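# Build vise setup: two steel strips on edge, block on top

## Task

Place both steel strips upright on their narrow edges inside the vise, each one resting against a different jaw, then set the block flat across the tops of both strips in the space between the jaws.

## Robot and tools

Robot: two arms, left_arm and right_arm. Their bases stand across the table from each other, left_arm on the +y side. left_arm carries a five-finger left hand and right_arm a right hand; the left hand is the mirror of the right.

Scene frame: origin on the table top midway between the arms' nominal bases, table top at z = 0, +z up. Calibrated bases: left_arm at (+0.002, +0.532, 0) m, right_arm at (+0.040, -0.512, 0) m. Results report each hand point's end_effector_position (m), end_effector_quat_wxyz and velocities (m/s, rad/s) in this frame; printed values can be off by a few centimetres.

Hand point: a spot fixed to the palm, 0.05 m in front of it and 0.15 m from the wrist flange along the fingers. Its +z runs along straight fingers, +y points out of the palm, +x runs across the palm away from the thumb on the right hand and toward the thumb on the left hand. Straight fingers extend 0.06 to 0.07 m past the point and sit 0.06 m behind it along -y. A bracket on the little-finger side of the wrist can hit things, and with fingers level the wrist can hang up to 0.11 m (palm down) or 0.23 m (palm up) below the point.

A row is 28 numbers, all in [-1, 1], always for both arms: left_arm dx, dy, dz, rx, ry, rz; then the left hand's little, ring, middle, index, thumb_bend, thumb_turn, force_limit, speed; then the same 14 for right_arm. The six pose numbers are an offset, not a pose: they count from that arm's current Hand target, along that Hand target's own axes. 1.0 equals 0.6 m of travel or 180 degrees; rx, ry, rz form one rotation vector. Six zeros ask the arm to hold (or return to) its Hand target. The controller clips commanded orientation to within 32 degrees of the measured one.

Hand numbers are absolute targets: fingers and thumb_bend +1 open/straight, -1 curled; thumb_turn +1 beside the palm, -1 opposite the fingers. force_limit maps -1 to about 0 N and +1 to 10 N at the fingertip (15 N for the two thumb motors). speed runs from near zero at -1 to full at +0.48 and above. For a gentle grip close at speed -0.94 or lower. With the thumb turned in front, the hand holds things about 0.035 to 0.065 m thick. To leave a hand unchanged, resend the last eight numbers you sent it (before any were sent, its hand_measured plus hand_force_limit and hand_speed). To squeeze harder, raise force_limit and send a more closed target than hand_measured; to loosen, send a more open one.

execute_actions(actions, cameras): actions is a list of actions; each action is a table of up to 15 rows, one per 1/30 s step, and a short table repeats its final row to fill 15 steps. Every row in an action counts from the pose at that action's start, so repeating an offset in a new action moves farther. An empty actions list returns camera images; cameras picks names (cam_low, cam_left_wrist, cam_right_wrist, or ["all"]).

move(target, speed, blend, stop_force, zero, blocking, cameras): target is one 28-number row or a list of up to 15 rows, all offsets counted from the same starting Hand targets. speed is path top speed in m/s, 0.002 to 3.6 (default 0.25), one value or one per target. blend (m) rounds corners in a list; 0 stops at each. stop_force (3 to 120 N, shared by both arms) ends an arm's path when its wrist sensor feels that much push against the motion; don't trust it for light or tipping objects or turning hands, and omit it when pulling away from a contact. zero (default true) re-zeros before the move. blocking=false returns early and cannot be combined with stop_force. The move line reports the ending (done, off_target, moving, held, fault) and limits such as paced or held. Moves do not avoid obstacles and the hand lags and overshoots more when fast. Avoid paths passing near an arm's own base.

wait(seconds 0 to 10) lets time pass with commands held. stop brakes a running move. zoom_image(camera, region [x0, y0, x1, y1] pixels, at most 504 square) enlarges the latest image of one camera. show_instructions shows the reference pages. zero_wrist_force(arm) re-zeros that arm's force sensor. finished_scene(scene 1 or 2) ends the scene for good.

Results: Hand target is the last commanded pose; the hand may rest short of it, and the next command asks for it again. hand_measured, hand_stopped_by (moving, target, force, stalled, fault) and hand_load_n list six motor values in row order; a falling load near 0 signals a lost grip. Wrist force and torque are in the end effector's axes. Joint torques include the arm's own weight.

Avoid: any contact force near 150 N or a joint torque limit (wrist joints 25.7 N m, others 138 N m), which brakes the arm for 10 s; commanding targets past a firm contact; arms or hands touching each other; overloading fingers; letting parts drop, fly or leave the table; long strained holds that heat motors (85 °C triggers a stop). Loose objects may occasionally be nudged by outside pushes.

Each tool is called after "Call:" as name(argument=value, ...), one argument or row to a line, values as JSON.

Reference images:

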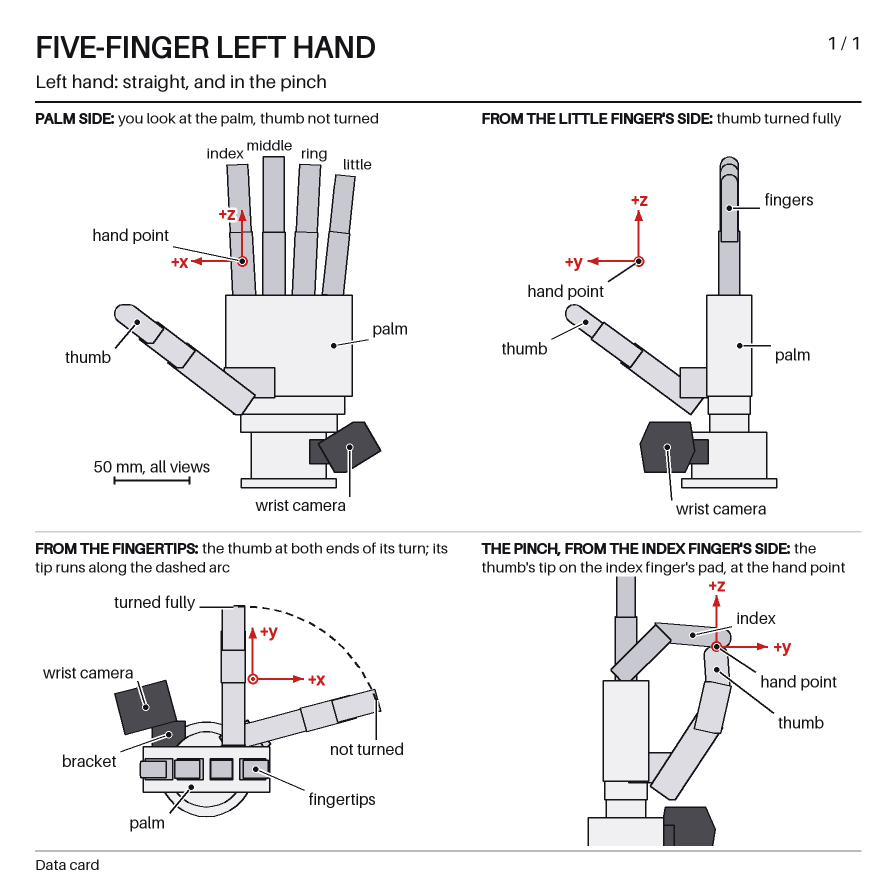

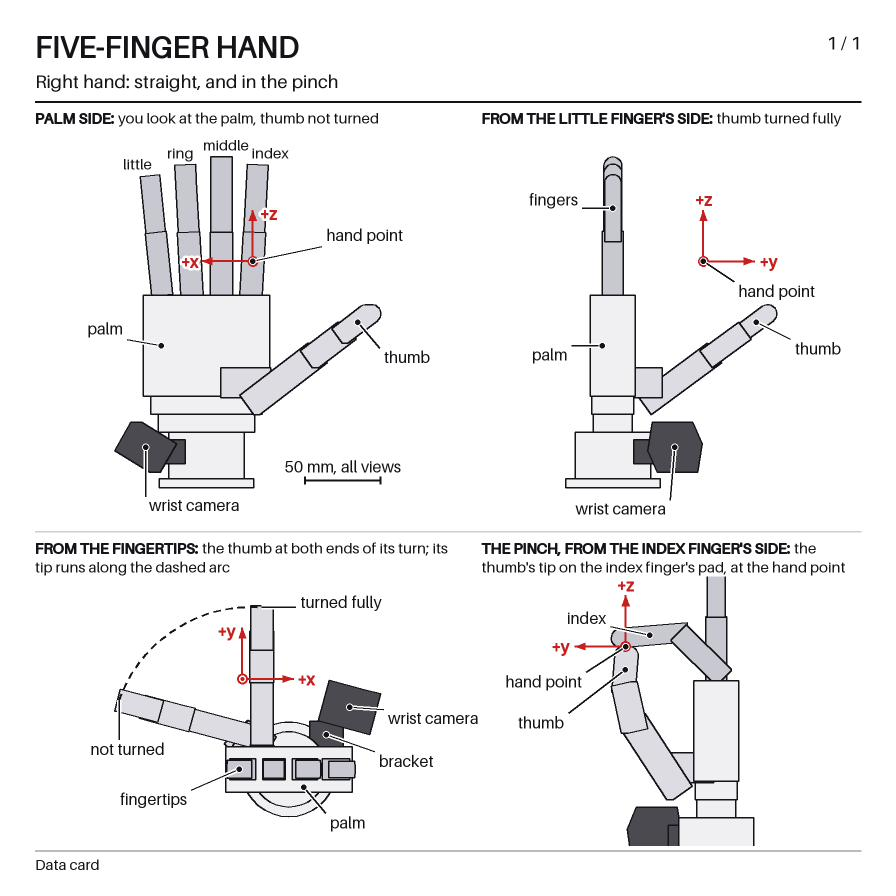

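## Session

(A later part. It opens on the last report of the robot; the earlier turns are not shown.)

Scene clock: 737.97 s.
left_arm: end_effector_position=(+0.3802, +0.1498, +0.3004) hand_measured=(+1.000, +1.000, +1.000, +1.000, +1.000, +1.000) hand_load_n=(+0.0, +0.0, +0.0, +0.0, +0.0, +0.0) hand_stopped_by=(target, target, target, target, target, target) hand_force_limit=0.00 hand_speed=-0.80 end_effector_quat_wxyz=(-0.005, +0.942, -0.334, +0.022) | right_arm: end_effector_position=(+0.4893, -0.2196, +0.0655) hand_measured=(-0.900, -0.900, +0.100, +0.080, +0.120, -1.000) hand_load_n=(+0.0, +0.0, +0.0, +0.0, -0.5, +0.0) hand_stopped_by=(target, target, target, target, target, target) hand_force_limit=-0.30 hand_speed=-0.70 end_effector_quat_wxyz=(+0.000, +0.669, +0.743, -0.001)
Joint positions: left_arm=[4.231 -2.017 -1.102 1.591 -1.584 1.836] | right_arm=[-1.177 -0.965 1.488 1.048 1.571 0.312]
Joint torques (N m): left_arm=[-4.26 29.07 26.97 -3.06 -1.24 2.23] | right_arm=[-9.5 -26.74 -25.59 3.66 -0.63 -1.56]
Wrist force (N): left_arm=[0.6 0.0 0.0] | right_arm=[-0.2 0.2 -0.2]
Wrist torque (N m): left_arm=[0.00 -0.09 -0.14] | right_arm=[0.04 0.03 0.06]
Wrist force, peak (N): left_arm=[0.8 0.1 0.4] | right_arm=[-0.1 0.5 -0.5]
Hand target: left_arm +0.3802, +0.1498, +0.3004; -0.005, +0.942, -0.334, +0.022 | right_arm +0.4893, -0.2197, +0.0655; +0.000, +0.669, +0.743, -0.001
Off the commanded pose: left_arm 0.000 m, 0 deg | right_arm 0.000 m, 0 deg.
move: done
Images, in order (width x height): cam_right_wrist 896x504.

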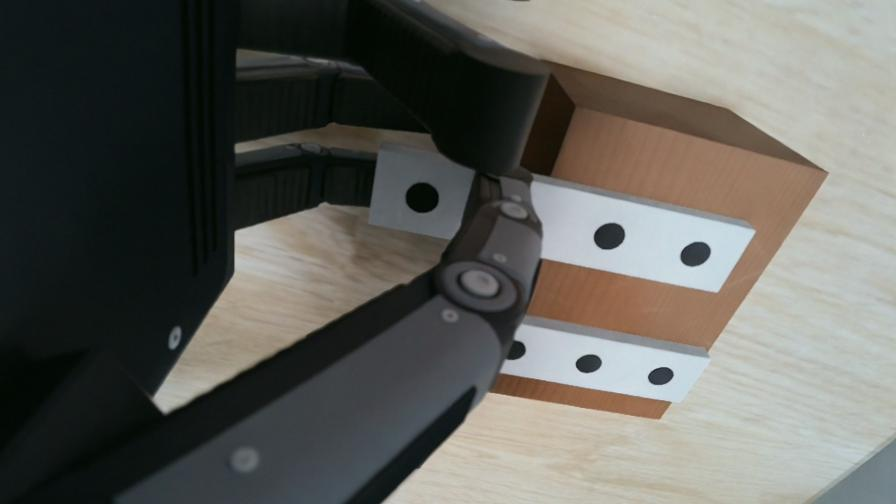

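Call:
move(
  target=[0,0,0,0,0,0,1,1,1,1,1,1,0,-0.8,0,0,0,0,0,0,-0.9,-0.9,-0.4,-0.4,0.0,-1,-0.1,-0.8],
  cameras=["cam_right_wrist"],
)

Call:
move(
  target=[0,0,0,0,0,0,1,1,1,1,1,1,0,-0.8,0,0,-0.04,0,0,0,-0.9,-0.9,-0.4,-0.4,0.0,-1,-0.1,-0.8],
  cameras=["cam_right_wrist","cam_left_wrist"],
  speed=0.04,
)

Scene clock: 744.83 s.
left_arm: end_effector_position=(+0.3802, +0.1498, +0.3004) hand_measured=(+1.000, +1.000, +1.000, +1.000, +1.000, +1.000) hand_load_n=(+0.0, +0.0, +0.0, +0.0, +0.0, +0.0) hand_stopped_by=(target, target, target, target, target, target) hand_force_limit=0.00 hand_speed=-0.80 end_effector_quat_wxyz=(-0.005, +0.942, -0.334, +0.022) | right_arm: end_effector_position=(+0.4893, -0.2197, +0.0655) hand_measured=(-0.900, -0.900, -0.138, -0.156, +0.002, -1.000) hand_load_n=(+0.0, +0.0, +4.0, +8.0, +3.5, -0.5) hand_stopped_by=(target, target, force, force, target, target) hand_force_limit=-0.10 hand_speed=-0.80 end_effector_quat_wxyz=(+0.000, +0.669, +0.743, -0.001)
Joint positions: left_arm=[4.231 -2.017 -1.102 1.591 -1.584 1.836] | right_arm=[-1.177 -0.965 1.488 1.048 1.571 0.312]
Joint torques (N m): left_arm=[-4.09 29.64 27.92 -2.99 -1 2.25] | right_arm=[-9.11 -27.33 -25.78 3.46 1.61 -1.72]
Wrist force (N): left_arm=[0.4 -0.1 0.1] | right_arm=[-0.2 0.2 0.5]
Wrist torque (N m): left_arm=[-0.03 -0.06 -0.14] | right_arm=[0.06 0.03 0.06]
Wrist force, peak (N): left_arm=[0.8 -0.1 0.5] | right_arm=[-0.1 0.2 0.8]
Hand target: left_arm +0.3802, +0.1498, +0.3004; -0.005, +0.942, -0.334, +0.022 | right_arm +0.4893, -0.2197, +0.0655; +0.000, +0.669, +0.743, -0.001
Off the commanded pose: left_arm 0.000 m, 0 deg | right_arm 0.000 m, 0 deg.
move: done
Images, in order (width x height): cam_right_wrist 896x504.

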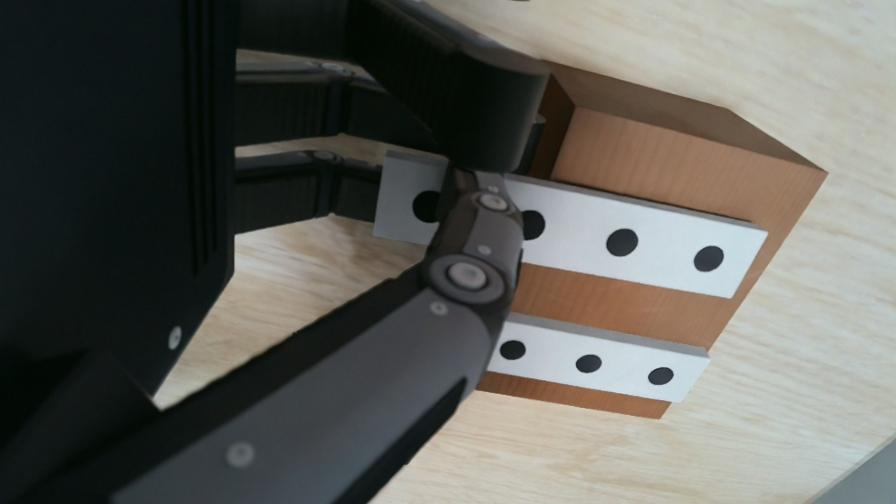

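Scene clock: 745.83 s.
left_arm: end_effector_position=(+0.3802, +0.1498, +0.3004) hand_measured=(+1.000, +1.000, +1.000, +1.000, +1.000, +1.000) hand_load_n=(+0.0, +0.0, -0.5, +0.5, +0.0, +0.0) hand_stopped_by=(target, target, target, target, target, target) hand_force_limit=0.00 hand_speed=-0.80 end_effector_quat_wxyz=(-0.005, +0.942, -0.334, +0.022) | right_arm: end_effector_position=(+0.4893, -0.2196, +0.0895) hand_measured=(-0.900, -0.900, -0.138, -0.156, +0.002, -1.000) hand_load_n=(+0.0, +0.5, +4.0, +8.5, +3.5, -0.5) hand_stopped_by=(target, target, force, force, target, target) hand_force_limit=-0.10 hand_speed=-0.80 end_effector_quat_wxyz=(+0.000, +0.669, +0.743, -0.001)
Joint positions: left_arm=[4.231 -2.017 -1.102 1.591 -1.584 1.836] | right_arm=[-1.177 -0.992 1.464 1.099 1.571 0.312]
Joint torques (N m): left_arm=[-4.39 29.56 28.42 -2.99 -0.99 2.27] | right_arm=[-1.79 -48.62 -26.04 3.62 1.65 -0.2]
Wrist force (N): left_arm=[0.6 0.1 0.2] | right_arm=[0.0 0.3 0.7]
Wrist torque (N m): left_arm=[0.00 -0.08 -0.14] | right_arm=[0.06 -0.02 0.07]
Wrist force, peak (N): left_arm=[0.7 0.0 0.5] | right_arm=[-0.3 0.2 1.1]
Hand target: left_arm +0.3802, +0.1498, +0.3004; -0.005, +0.942, -0.334, +0.022 | right_arm +0.4893, -0.2196, +0.0895; +0.000, +0.669, +0.743, -0.001
Off the commanded pose: left_arm 0.000 m, 0 deg | right_arm 0.000 m, 0 deg.
move: done
Images, in order (width x height): cam_left_wrist 896x504, cam_right_wrist 896x504.

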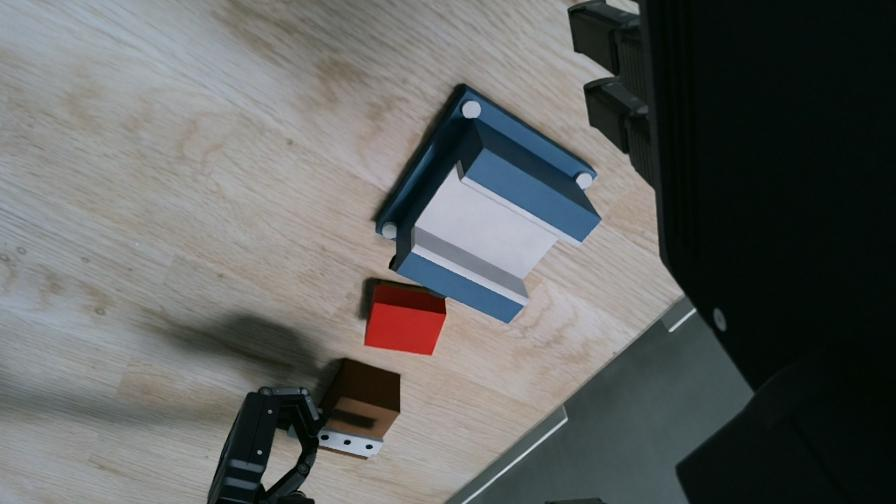

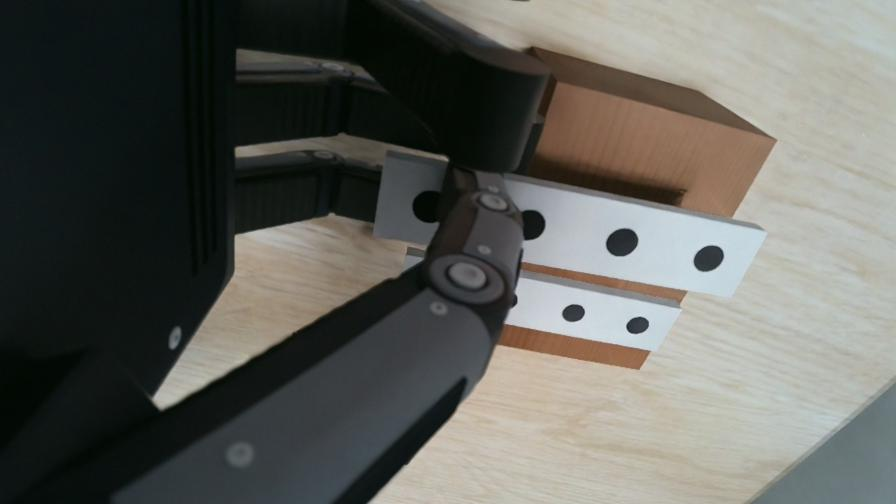

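Call:
move(
  target=[
    [0,0,0,0,0,0,1,1,1,1,1,1,0,-0.8,0,0,-0.2,0,0,0,-0.9,-0.9,-0.4,-0.4,0.0,-1,-0.1,-0.8],
    [-0.1305,-0.0428,-0.2042,0,0,0,1,1,1,1,1,1,0,-0.8,0.1806,-0.1307,-0.2675,0,0.5,0,-0.9,-0.9,-0.4,-0.4,0.0,-1,-0.1,-0.8],
  ],
  cameras=["all"],
  speed=0.25,
)

Scene clock: 778.63 s.
left_arm: end_effector_position=(+0.3301, +0.2197, +0.4204) hand_measured=(+1.000, +1.000, +1.000, +1.000, +1.000, +1.000) hand_load_n=(+0.0, +0.0, +0.0, +0.0, +0.0, +0.0) hand_stopped_by=(target, target, target, target, target, target) hand_force_limit=0.00 hand_speed=-0.80 end_effector_quat_wxyz=(-0.005, +0.942, -0.334, +0.022) | right_arm: end_effector_position=(+0.4002, -0.1192, +0.2499) hand_measured=(-0.900, -0.900, -0.138, -0.156, +0.002, -1.000) hand_load_n=(+0.0, +0.0, +3.5, +8.0, +3.0, +0.0) hand_stopped_by=(target, target, force, force, target, target) hand_force_limit=-0.10 hand_speed=-0.80 end_effector_quat_wxyz=(-0.507, +0.493, +0.525, +0.474)
Joint positions: left_arm=[4.341 -1.833 -1.045 1.352 -1.58 1.946] | right_arm=[-1.57 -1.138 2.149 1.401 0.056 -0.841]
Joint torques (N m): left_arm=[7.53 36.79 27.79 -4.34 2.52 2.23] | right_arm=[-8.74 -14.67 -0.6 2.67 0.62 -2.01]
Wrist force (N): left_arm=[0.4 -0.2 0.0] | right_arm=[0.1 -1.1 -1.5]
Wrist torque (N m): left_arm=[-0.02 -0.09 -0.14] | right_arm=[-0.11 -0.11 0.12]
Wrist force, peak (N): left_arm=[0.8 0.4 0.2] | right_arm=[-0.1 -1.2 -1.9]
Hand target: left_arm +0.3301, +0.2197, +0.4204; -0.005, +0.942, -0.334, +0.022 | right_arm +0.4001, -0.1199, +0.2500; +0.525, -0.474, -0.526, -0.473
Off the commanded pose: left_arm 0.000 m, 0 deg | right_arm 0.001 m, 3 deg.
move: off_target (right_arm)

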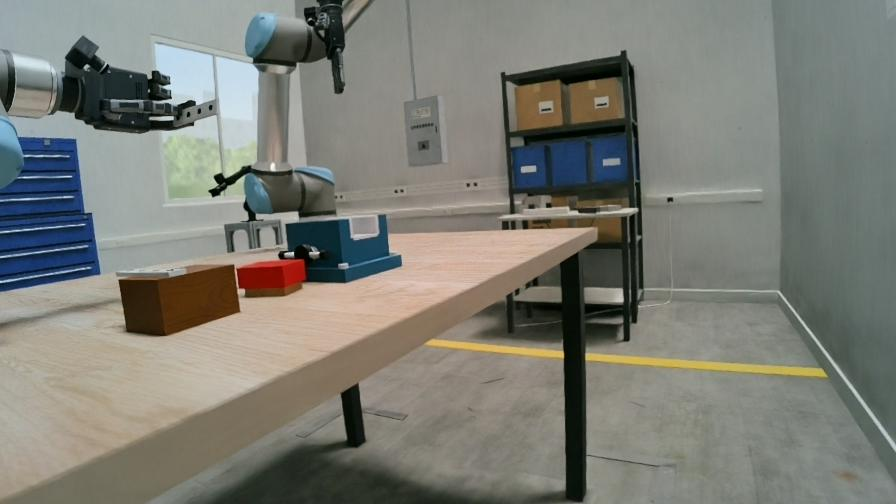

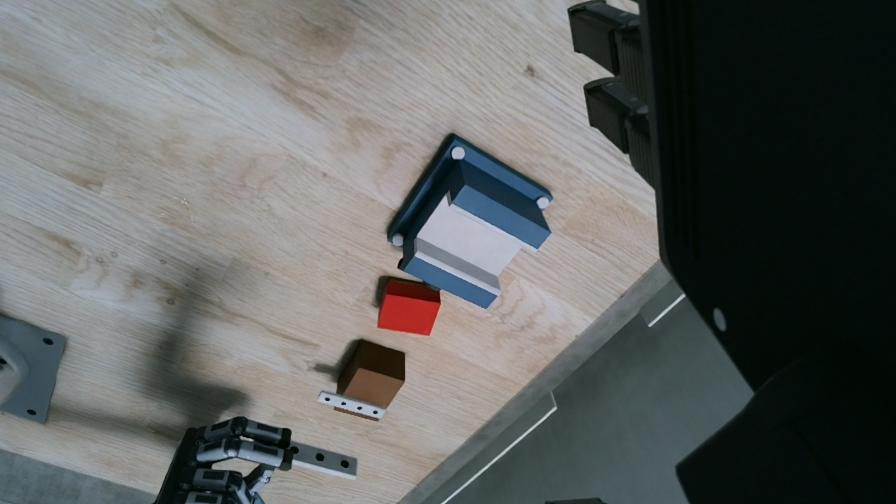

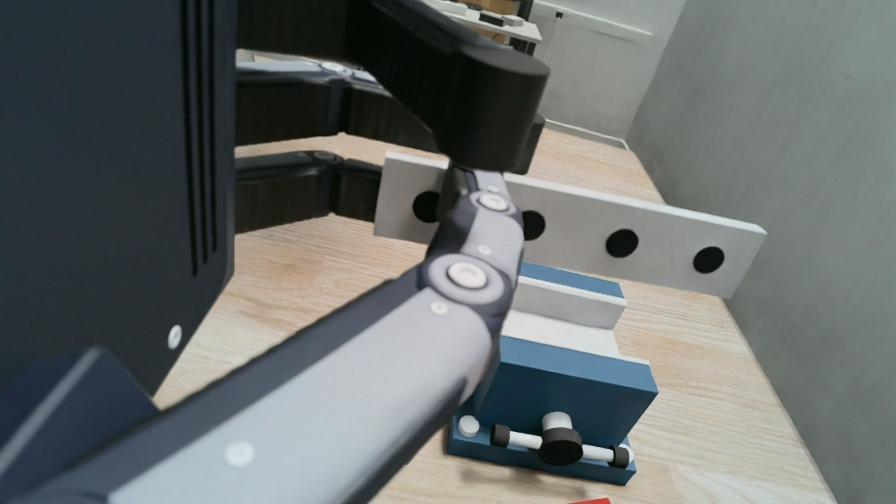

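Call:
move(
  target=[0,0,0,0,0,0,1,1,1,1,1,1,0,-0.8,-0.0833,0.0758,0.2435,-0.0167,0,0,-0.9,-0.9,-0.4,-0.4,0.0,-1,-0.1,-0.8],
  cameras=["all"],
  speed=0.15,
)

Scene clock: 788.57 s.
left_arm: end_effector_position=(+0.3301, +0.2197, +0.4204) hand_measured=(+1.000, +1.000, +1.000, +1.000, +1.000, +1.000) hand_load_n=(+0.5, +0.0, +0.0, +0.0, -0.5, +0.0) hand_stopped_by=(target, target, target, target, target, target) hand_force_limit=0.00 hand_speed=-0.80 end_effector_quat_wxyz=(-0.005, +0.942, -0.334, +0.022) | right_arm: end_effector_position=(+0.4301, +0.0301, +0.1998) hand_measured=(-0.900, -0.900, -0.138, -0.156, +0.002, -1.000) hand_load_n=(+0.0, +0.0, +3.5, +7.5, +3.5, -0.5) hand_stopped_by=(target, target, force, force, target, target) hand_force_limit=-0.10 hand_speed=-0.80 end_effector_quat_wxyz=(-0.513, +0.487, +0.513, +0.486)
Joint positions: left_arm=[4.341 -1.833 -1.045 1.352 -1.58 1.946] | right_arm=[-1.195 -0.881 2.037 1.988 -0.346 -1.572]
Joint torques (N m): left_arm=[8.07 35.9 27.24 -4.35 2.5 2.28] | right_arm=[11.56 -44.12 -0.19 0.64 -2.01 -1.99]
Wrist force (N): left_arm=[0.4 0.1 -0.1] | right_arm=[-0.1 -0.7 -2.0]
Wrist torque (N m): left_arm=[0.03 -0.09 -0.14] | right_arm=[0.01 -0.04 0.12]
Wrist force, peak (N): left_arm=[0.6 0.3 0.0] | right_arm=[0.2 -1.5 -2.3]
Hand target: left_arm +0.3301, +0.2197, +0.4204; -0.005, +0.942, -0.334, +0.022 | right_arm +0.4301, +0.0301, +0.1998; +0.513, -0.487, -0.513, -0.486
Off the commanded pose: left_arm 0.000 m, 0 deg | right_arm 0.000 m, 0 deg.
move: done

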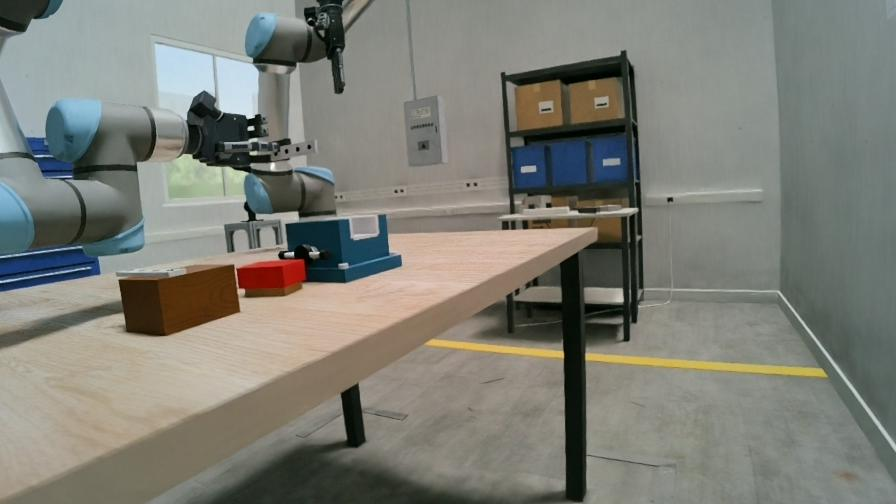

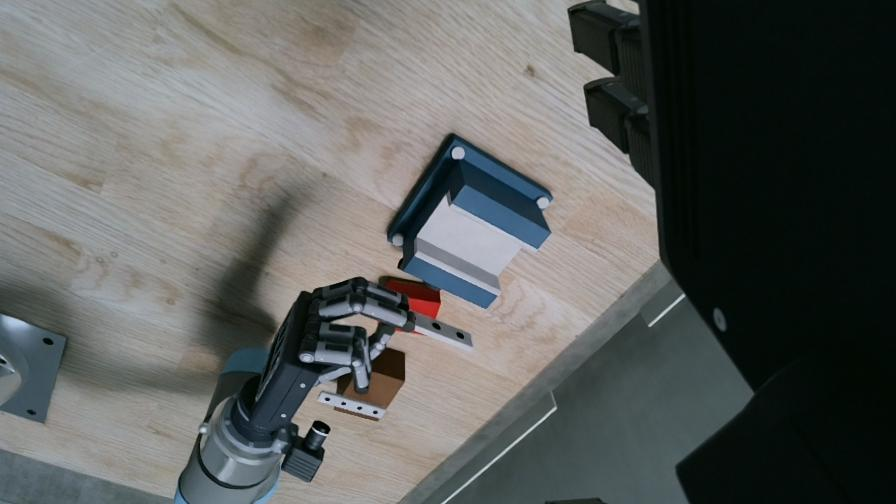

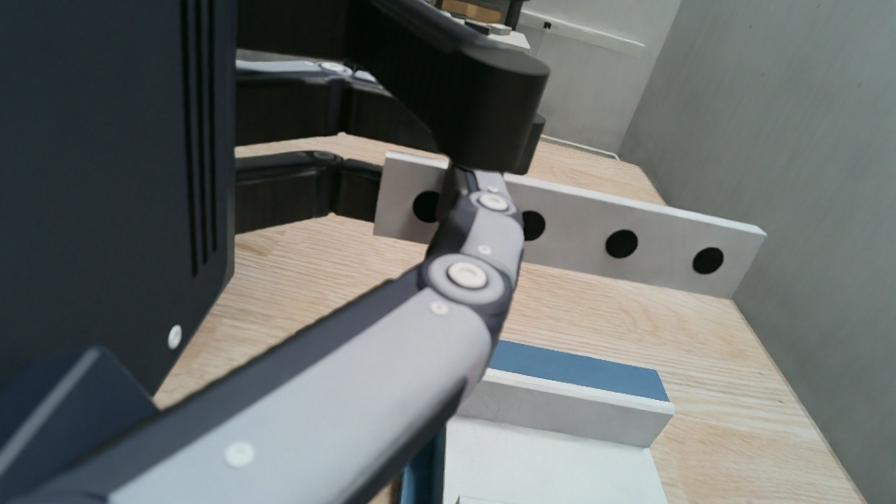

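Call:
zoom_image(
  camera="cam_right_wrist",
  region=[390, 320, 700, 504],
)

Call:
zoom_image(
  camera="cam_left_wrist",
  region=[260, 120, 580, 410],
)

Scaled by 1.626.

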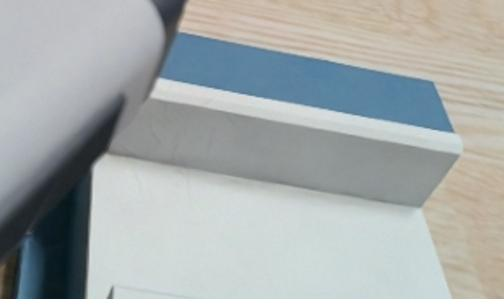

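Scaled by 1.575.

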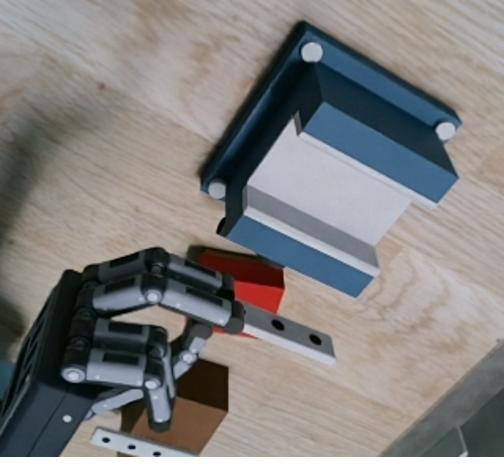

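Call:
move(
  target=[0,0,0,0,0,0,1,1,1,1,1,1,0,-0.8,-0.1583,0.0205,0.074,-0.025,0,0,-0.9,-0.9,-0.4,-0.4,0.0,-1,-0.1,-0.8],
  cameras=["cam_right_wrist","cam_left_wrist"],
  speed=0.12,
)

Call:
zoom_image(
  camera="cam_right_wrist",
  region=[370, 140, 790, 440],
)

Call:
zoom_image(
  camera="cam_left_wrist",
  region=[310, 120, 570, 320],
)

Scene clock: 838.70 s.
left_arm: end_effector_position=(+0.3301, +0.2197, +0.4204) hand_measured=(+1.000, +1.000, +1.000, +1.000, +1.000, +1.000) hand_load_n=(+0.0, +0.0, +0.0, +0.0, +0.0, +0.0) hand_stopped_by=(target, target, target, target, target, target) hand_force_limit=0.00 hand_speed=-0.80 end_effector_quat_wxyz=(-0.005, +0.942, -0.334, +0.022) | right_arm: end_effector_position=(+0.4367, +0.0644, +0.1260) hand_measured=(-0.900, -0.900, -0.138, -0.156, +0.002, -1.000) hand_load_n=(+0.0, +0.0, +3.0, +7.5, +4.5, +0.5) hand_stopped_by=(target, target, force, force, target, target) hand_force_limit=-0.10 hand_speed=-0.80 end_effector_quat_wxyz=(-0.498, +0.503, +0.499, +0.501)
Joint positions: left_arm=[4.341 -1.833 -1.045 1.352 -1.58 1.946] | right_arm=[-1.109 -0.685 1.947 1.885 -0.491 -1.575]
Joint torques (N m): left_arm=[7.87 34.95 26.33 -4.32 2.67 2.25] | right_arm=[1.75 -36.21 -7.88 -1.2 -0.28 -0.18]
Wrist force (N): left_arm=[0.4 0.1 0.4] | right_arm=[0.0 -0.7 -1.9]
Wrist torque (N m): left_arm=[-0.01 -0.08 -0.14] | right_arm=[-0.02 -0.06 0.08]
Wrist force, peak (N): left_arm=[0.7 0.2 0.3] | right_arm=[0.1 -1.4 -2.7]
Hand target: left_arm +0.3301, +0.2197, +0.4204; -0.005, +0.942, -0.334, +0.022 | right_arm +0.4367, +0.0644, +0.1260; +0.498, -0.503, -0.499, -0.501 (not the last commanded pose)
Off the commanded pose: left_arm 0.000 m, 0 deg | right_arm 0.024 m, 1 deg.
FORCE FAULT: contact force on the right arm reached its limit, and that arm stopped. The contact can be on any part of that arm, not only on its tool. That arm's remaining commands of this call were not run. That arm is still stopped at the end of this call. That arm stays stopped for about 10 more seconds. Until then a move that you send moves the other arm only, and its call returns only when the move has ended. Once the stop has ended, the next robot result says so. If the stop ends while you think or write, that arm runs what you send next, counted from a new Hand target: where the arm stands when the stop ends. While its stop runs, that arm, its gripper or tool too, takes no new command. Until it ends, the stop uses up actions while you think or wait. An arm that is not stopped still takes commands.
move: fault (right_arm)
Images, in order (width x height): cam_left_wrist 896x504, cam_right_wrist 896x504.

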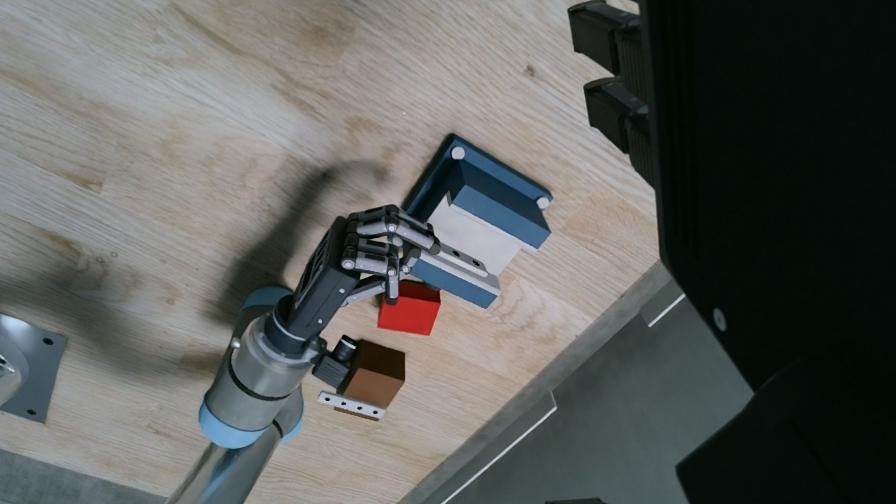

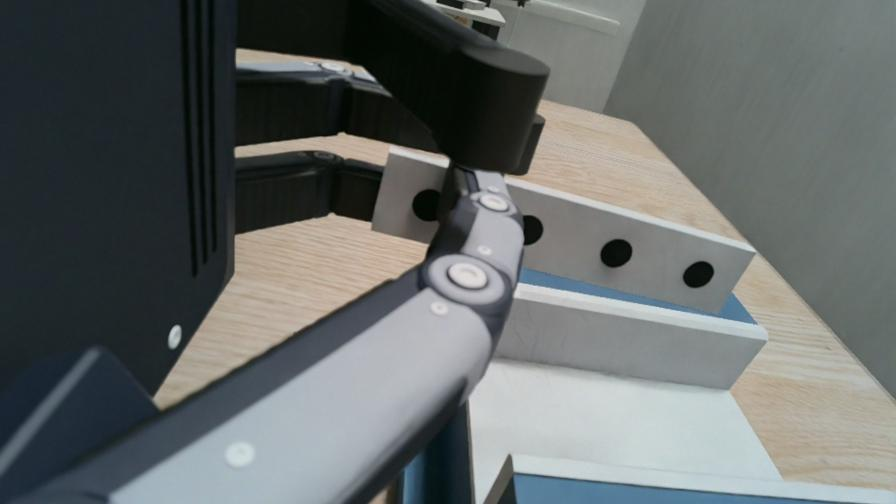

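Scaled by 1.200.

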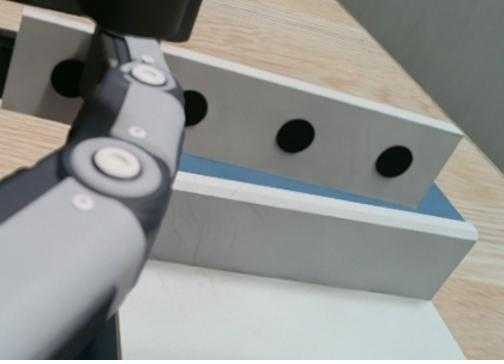

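Scaled by 1.938.

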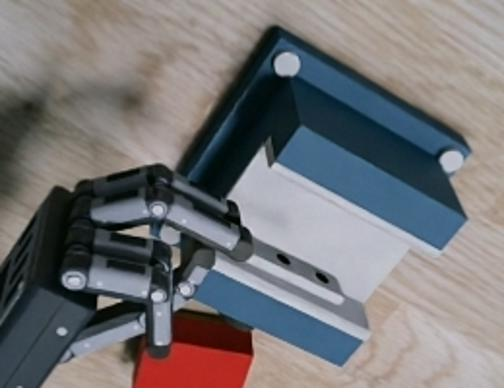

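Call:
execute_actions(
  actions=[],
)

Scene clock: 894.27 s.
left_arm: end_effector_position=(+0.3301, +0.2197, +0.4204) hand_measured=(+1.000, +1.000, +1.000, +1.000, +1.000, +1.000) hand_load_n=(+0.0, +0.0, +0.0, +0.0, +0.0, +0.0) hand_stopped_by=(target, target, target, target, target, target) hand_force_limit=0.00 hand_speed=-0.80 end_effector_quat_wxyz=(-0.005, +0.942, -0.334, +0.022) | right_arm: end_effector_position=(+0.4367, +0.0644, +0.1260) hand_measured=(-0.900, -0.900, -0.138, -0.156, +0.002, -1.000) hand_load_n=(+0.0, +0.0, +3.0, +8.0, +5.0, +0.5) hand_stopped_by=(target, target, force, force, target, target) hand_force_limit=-0.10 hand_speed=-0.80 end_effector_quat_wxyz=(-0.498, +0.503, +0.499, +0.501)
Joint positions: left_arm=[4.341 -1.833 -1.045 1.352 -1.58 1.946] | right_arm=[-1.109 -0.685 1.947 1.885 -0.491 -1.575]
Joint velocities: within noise
Joint torques (N m): left_arm=[7.25 33.47 26.92 -4.38 2.44 2.03] | right_arm=[1.15 -37.27 -7.17 -1.01 -0.02 -0.08]
Motor temperatures (°C): left_arm=[29 33 30 34 33 33] | right_arm=[28 26 29 39 34 42]
Wrist force (N): left_arm=[0.4 0.1 0.0] | right_arm=[0.0 -0.8 -2.0]
Wrist torque (N m): left_arm=[0.03 -0.09 -0.14] | right_arm=[-0.03 -0.06 0.08]
Wrist force, peak (N): left_arm=[0.6 0.1 0.4] | right_arm=[0.3 -0.9 -2.4]
Hand target: left_arm +0.3301, +0.2197, +0.4204; -0.005, +0.942, -0.334, +0.022 | right_arm +0.4367, +0.0644, +0.1260; +0.498, -0.503, -0.499, -0.501 (not the last commanded pose)
Off the commanded pose: left_arm 0.000 m, 0 deg | right_arm 0.024 m, 1 deg.
FORCE FAULT, CONTINUED: the right arm's stop, for the force fault that an earlier result reported, is over. The rest of the stop counts as 19 of the actions that you can send in this scene. That arm's target is now where it stood when the stop ended, not its last command. That arm accepts commands again.

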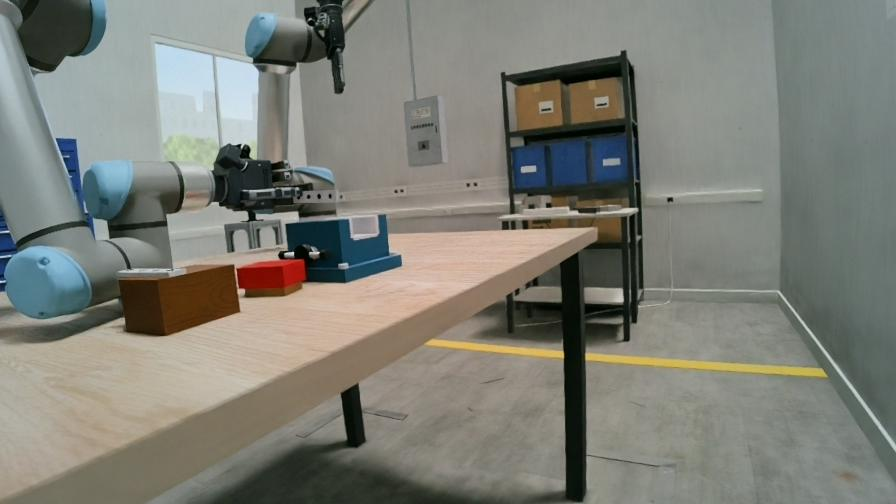

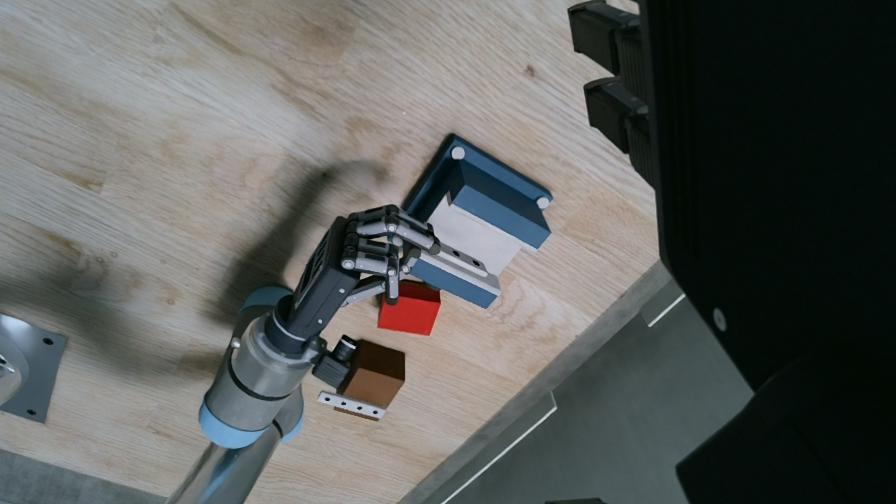

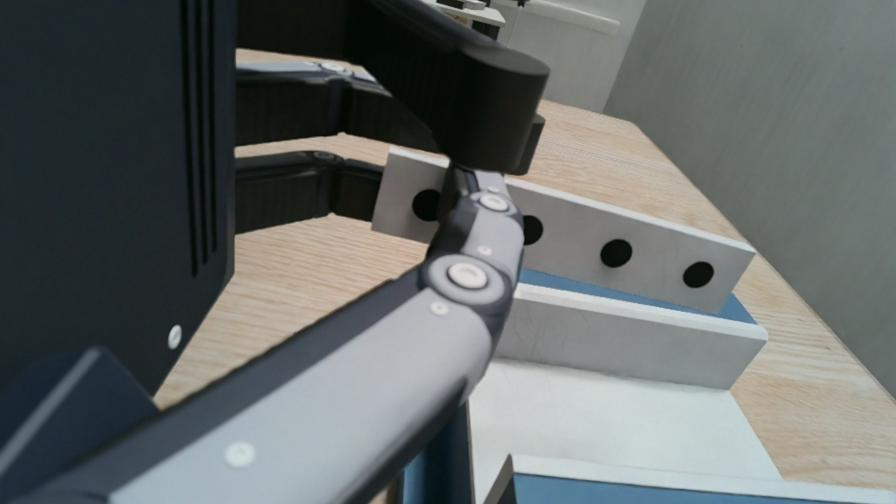

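Call:
move(
  target=[
    [0,0,0,0,0,0,1,1,1,1,1,1,0,-0.8,0.25,0,0,0,0,0,-0.9,-0.9,-0.4,-0.4,0.0,-1,-0.1,-0.8],
    [0,0,0,0,0,0,1,1,1,1,1,1,0,-0.8,0.25,-0.095,-0.19,0,0,0,-0.9,-0.9,-0.4,-0.4,0.0,-1,-0.1,-0.8],
    [0,0,0,0,0,0,1,1,1,1,1,1,0,-0.8,0.25,-0.095,-0.19,0.2,0,0,-0.9,-0.9,-0.4,-0.4,0.0,-1,-0.1,-0.8],
  ],
  cameras=["cam_right_wrist","cam_low"],
  speed=[0.1,0.2,0.2],
)

Scene clock: 920.83 s.
left_arm: end_effector_position=(+0.3301, +0.2197, +0.4204) hand_measured=(+1.000, +1.000, +1.000, +1.000, +1.000, +1.000) hand_load_n=(+0.0, +0.0, +0.0, +0.0, +0.0, +0.0) hand_stopped_by=(target, target, target, target, target, target) hand_force_limit=0.00 hand_speed=-0.80 end_effector_quat_wxyz=(-0.005, +0.942, -0.334, +0.022) | right_arm: end_effector_position=(+0.3791, -0.0488, +0.2763) hand_measured=(-0.900, -0.900, -0.138, -0.156, +0.002, -1.000) hand_load_n=(+0.0, +0.0, +3.0, +7.5, +5.0, +0.5) hand_stopped_by=(target, target, force, force, target, target) hand_force_limit=-0.10 hand_speed=-0.80 end_effector_quat_wxyz=(-0.629, +0.324, +0.629, +0.322)
Joint positions: left_arm=[4.341 -1.833 -1.045 1.352 -1.58 1.946] | right_arm=[-1.393 -0.992 1.904 2.226 0.42 -1.565]
Joint torques (N m): left_arm=[7.27 31.97 25.23 -4.22 2.34 1.86] | right_arm=[11.79 -23.08 -20.98 2 1.83 -1.73]
Wrist force (N): left_arm=[0.2 0.1 0.1] | right_arm=[-0.2 -1.2 -2.3]
Wrist torque (N m): left_arm=[0.03 -0.07 -0.16] | right_arm=[-0.06 -0.03 0.09]
Wrist force, peak (N): left_arm=[0.6 -0.1 0.4] | right_arm=[0.1 -1.7 -2.8]
Hand target: left_arm +0.3301, +0.2197, +0.4204; -0.005, +0.942, -0.334, +0.022 | right_arm +0.3791, -0.0488, +0.2763; +0.629, -0.324, -0.629, -0.322
Off the commanded pose: left_arm 0.000 m, 0 deg | right_arm 0.000 m, 0 deg.
move: done
Images, in order (width x height): cam_low 896x504, cam_right_wrist 896x504.

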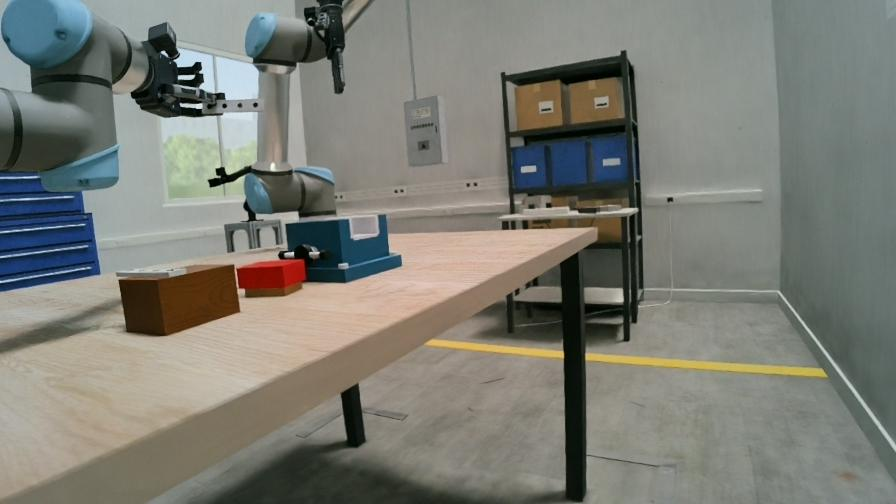

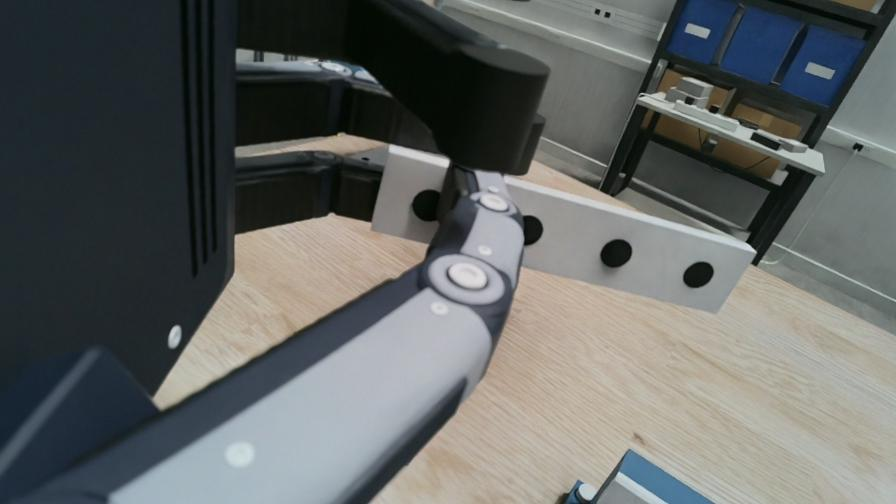

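Call:
move(
  target=[
    [0,0,0,0,0,0,1,1,1,1,1,1,0,-0.8,0,0,0,0,-0.25,0,-0.9,-0.9,-0.4,-0.4,0.0,-1,-0.1,-0.8],
    [0,0,0,0,0,0,1,1,1,1,1,1,0,-0.8,0,0,0,0,-0.5,0,-0.9,-0.9,-0.4,-0.4,0.0,-1,-0.1,-0.8],
  ],
  cameras=["cam_right_wrist","cam_low"],
  speed=0.2,
)

Scene clock: 936.57 s.
left_arm: end_effector_position=(+0.3301, +0.2197, +0.4204) hand_measured=(+1.000, +1.000, +1.000, +1.000, +1.000, +1.000) hand_load_n=(+0.0, +0.0, +0.0, +0.0, +0.0, +0.0) hand_stopped_by=(target, target, target, target, target, target) hand_force_limit=0.00 hand_speed=-0.80 end_effector_quat_wxyz=(-0.005, +0.942, -0.334, +0.022) | right_arm: end_effector_position=(+0.3791, -0.0488, +0.2764) hand_measured=(-0.900, -0.900, -0.138, -0.156, +0.002, -1.000) hand_load_n=(+0.0, +0.0, +3.5, +8.0, +4.5, +0.0) hand_stopped_by=(target, target, force, force, target, target) hand_force_limit=-0.10 hand_speed=-0.80 end_effector_quat_wxyz=(+0.000, +0.457, +0.889, -0.001)
Joint positions: left_arm=[4.341 -1.833 -1.045 1.352 -1.58 1.946] | right_arm=[-0.818 -1.026 1.026 1.574 1.572 0.154]
Joint torques (N m): left_arm=[6.76 30.87 25.83 -4.23 2.24 1.82] | right_arm=[11.92 -25.91 -29.41 3.89 1.64 1.59]
Wrist force (N): left_arm=[0.5 0.2 0.1] | right_arm=[0.0 0.2 0.7]
Wrist torque (N m): left_arm=[0.02 -0.09 -0.14] | right_arm=[0.04 -0.02 -0.02]
Wrist force, peak (N): left_arm=[0.4 0.3 0.6] | right_arm=[-0.2 -1.1 -2.5]
Hand target: left_arm +0.3301, +0.2197, +0.4204; -0.005, +0.942, -0.334, +0.022 | right_arm +0.3791, -0.0488, +0.2763; +0.000, +0.457, +0.889, -0.001
Off the commanded pose: left_arm 0.000 m, 0 deg | right_arm 0.000 m, 0 deg.
move: done
Images, in order (width x height): cam_low 896x504, cam_right_wrist 896x504.

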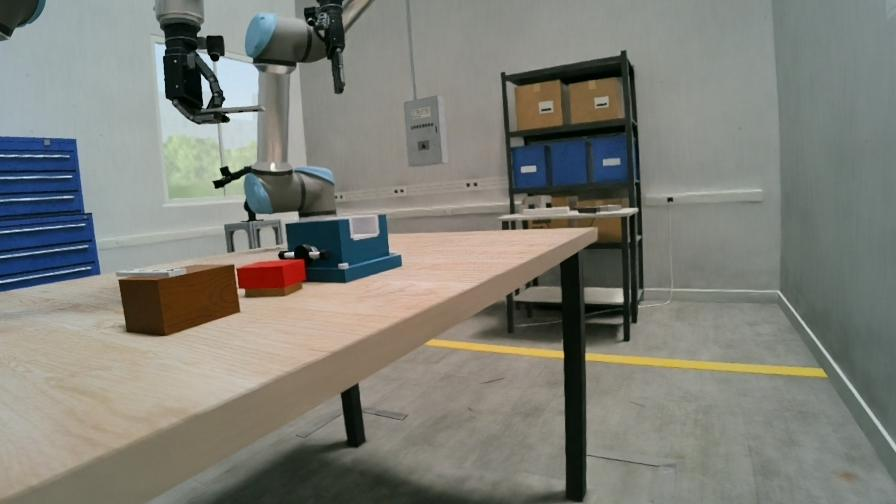

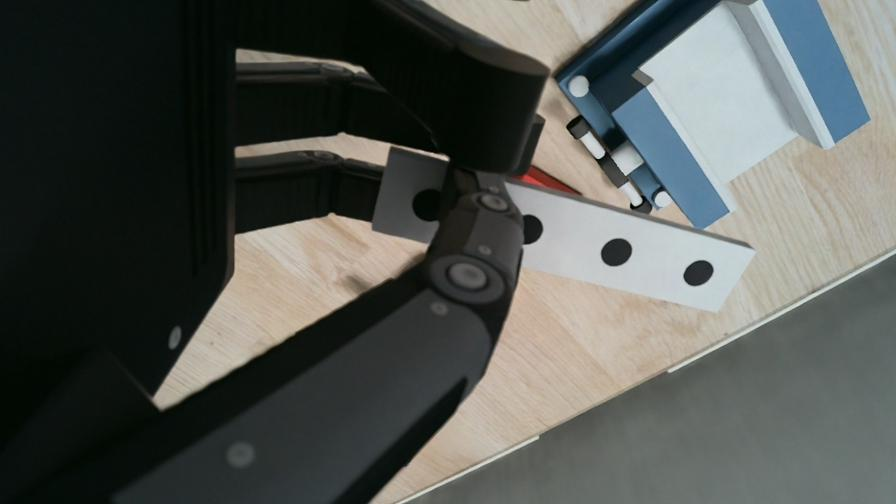

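Call:
move(
  target=[
    [0,0,0,0,0,0,1,1,1,1,1,1,0,-0.8,0.0478,0.159,-0.006,0,0,0.206,-0.9,-0.9,-0.4,-0.4,0.0,-1,-0.1,-0.8],
    [0,0,0,0,0,0,1,1,1,1,1,1,0,-0.8,0.0478,0.159,-0.006,-0.1613,0.4808,0.1613,-0.9,-0.9,-0.4,-0.4,0.0,-1,-0.1,-0.8],
  ],
  cameras=["cam_right_wrist","cam_low"],
  speed=0.2,
)

Scene clock: 968.00 s.
left_arm: end_effector_position=(+0.3301, +0.2197, +0.4204) hand_measured=(+1.000, +1.000, +1.000, +1.000, +1.000, +1.000) hand_load_n=(+0.0, +0.0, +0.0, +0.0, +0.0, +0.0) hand_stopped_by=(target, target, target, target, target, target) hand_force_limit=0.00 hand_speed=-0.80 end_effector_quat_wxyz=(-0.005, +0.942, -0.334, +0.022) | right_arm: end_effector_position=(+0.4400, +0.0300, +0.2797) hand_measured=(-0.900, -0.900, -0.138, -0.156, +0.002, -1.000) hand_load_n=(+0.0, +0.0, +3.0, +8.0, +4.5, +0.5) hand_stopped_by=(target, target, force, force, target, target) hand_force_limit=-0.10 hand_speed=-0.80 end_effector_quat_wxyz=(-0.493, +0.507, +0.494, +0.506)
Joint positions: left_arm=[4.341 -1.833 -1.045 1.352 -1.58 1.946] | right_arm=[-1.176 -1.402 1.851 -0.443 0.443 1.565]
Joint torques (N m): left_arm=[6.45 29.13 25.14 -4.35 2.14 1.62] | right_arm=[11.48 -34.85 -11.77 -2.79 1.9 1.9]
Wrist force (N): left_arm=[0.2 0.0 0.4] | right_arm=[-0.2 -1.2 -1.8]
Wrist torque (N m): left_arm=[-0.02 -0.04 -0.15] | right_arm=[-0.08 -0.03 0.02]
Wrist force, peak (N): left_arm=[0.7 0.0 0.2] | right_arm=[-0.4 -1.3 -2.0]
Hand target: left_arm +0.3301, +0.2197, +0.4204; -0.005, +0.942, -0.334, +0.022 | right_arm +0.4400, +0.0300, +0.2797; +0.493, -0.507, -0.494, -0.506
Off the commanded pose: left_arm 0.000 m, 0 deg | right_arm 0.000 m, 0 deg.
elbow stopped short (right arm): the move would have taken joint 3 (elbow) straighter than the controller allows.
move: done
Images, in order (width x height): cam_low 896x504, cam_right_wrist 896x504.

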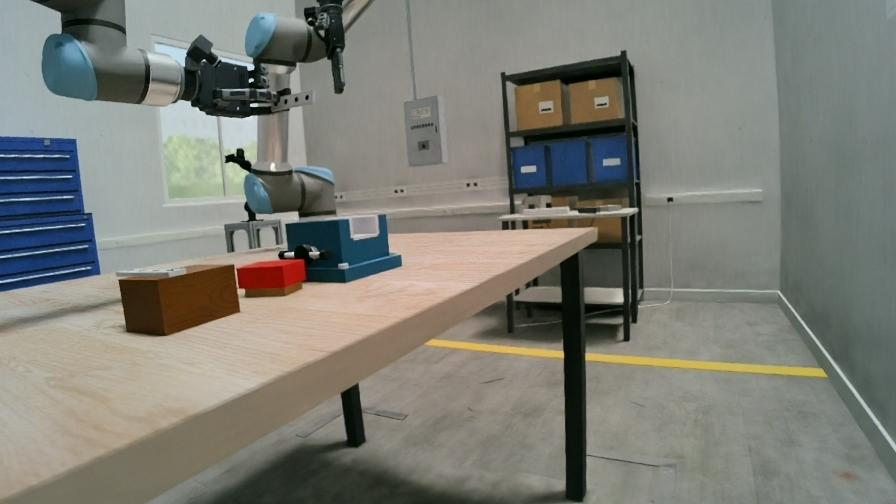

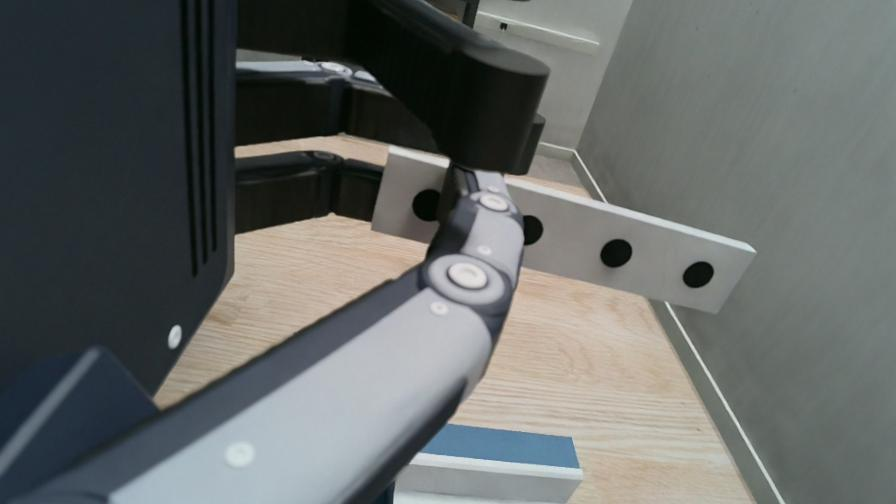

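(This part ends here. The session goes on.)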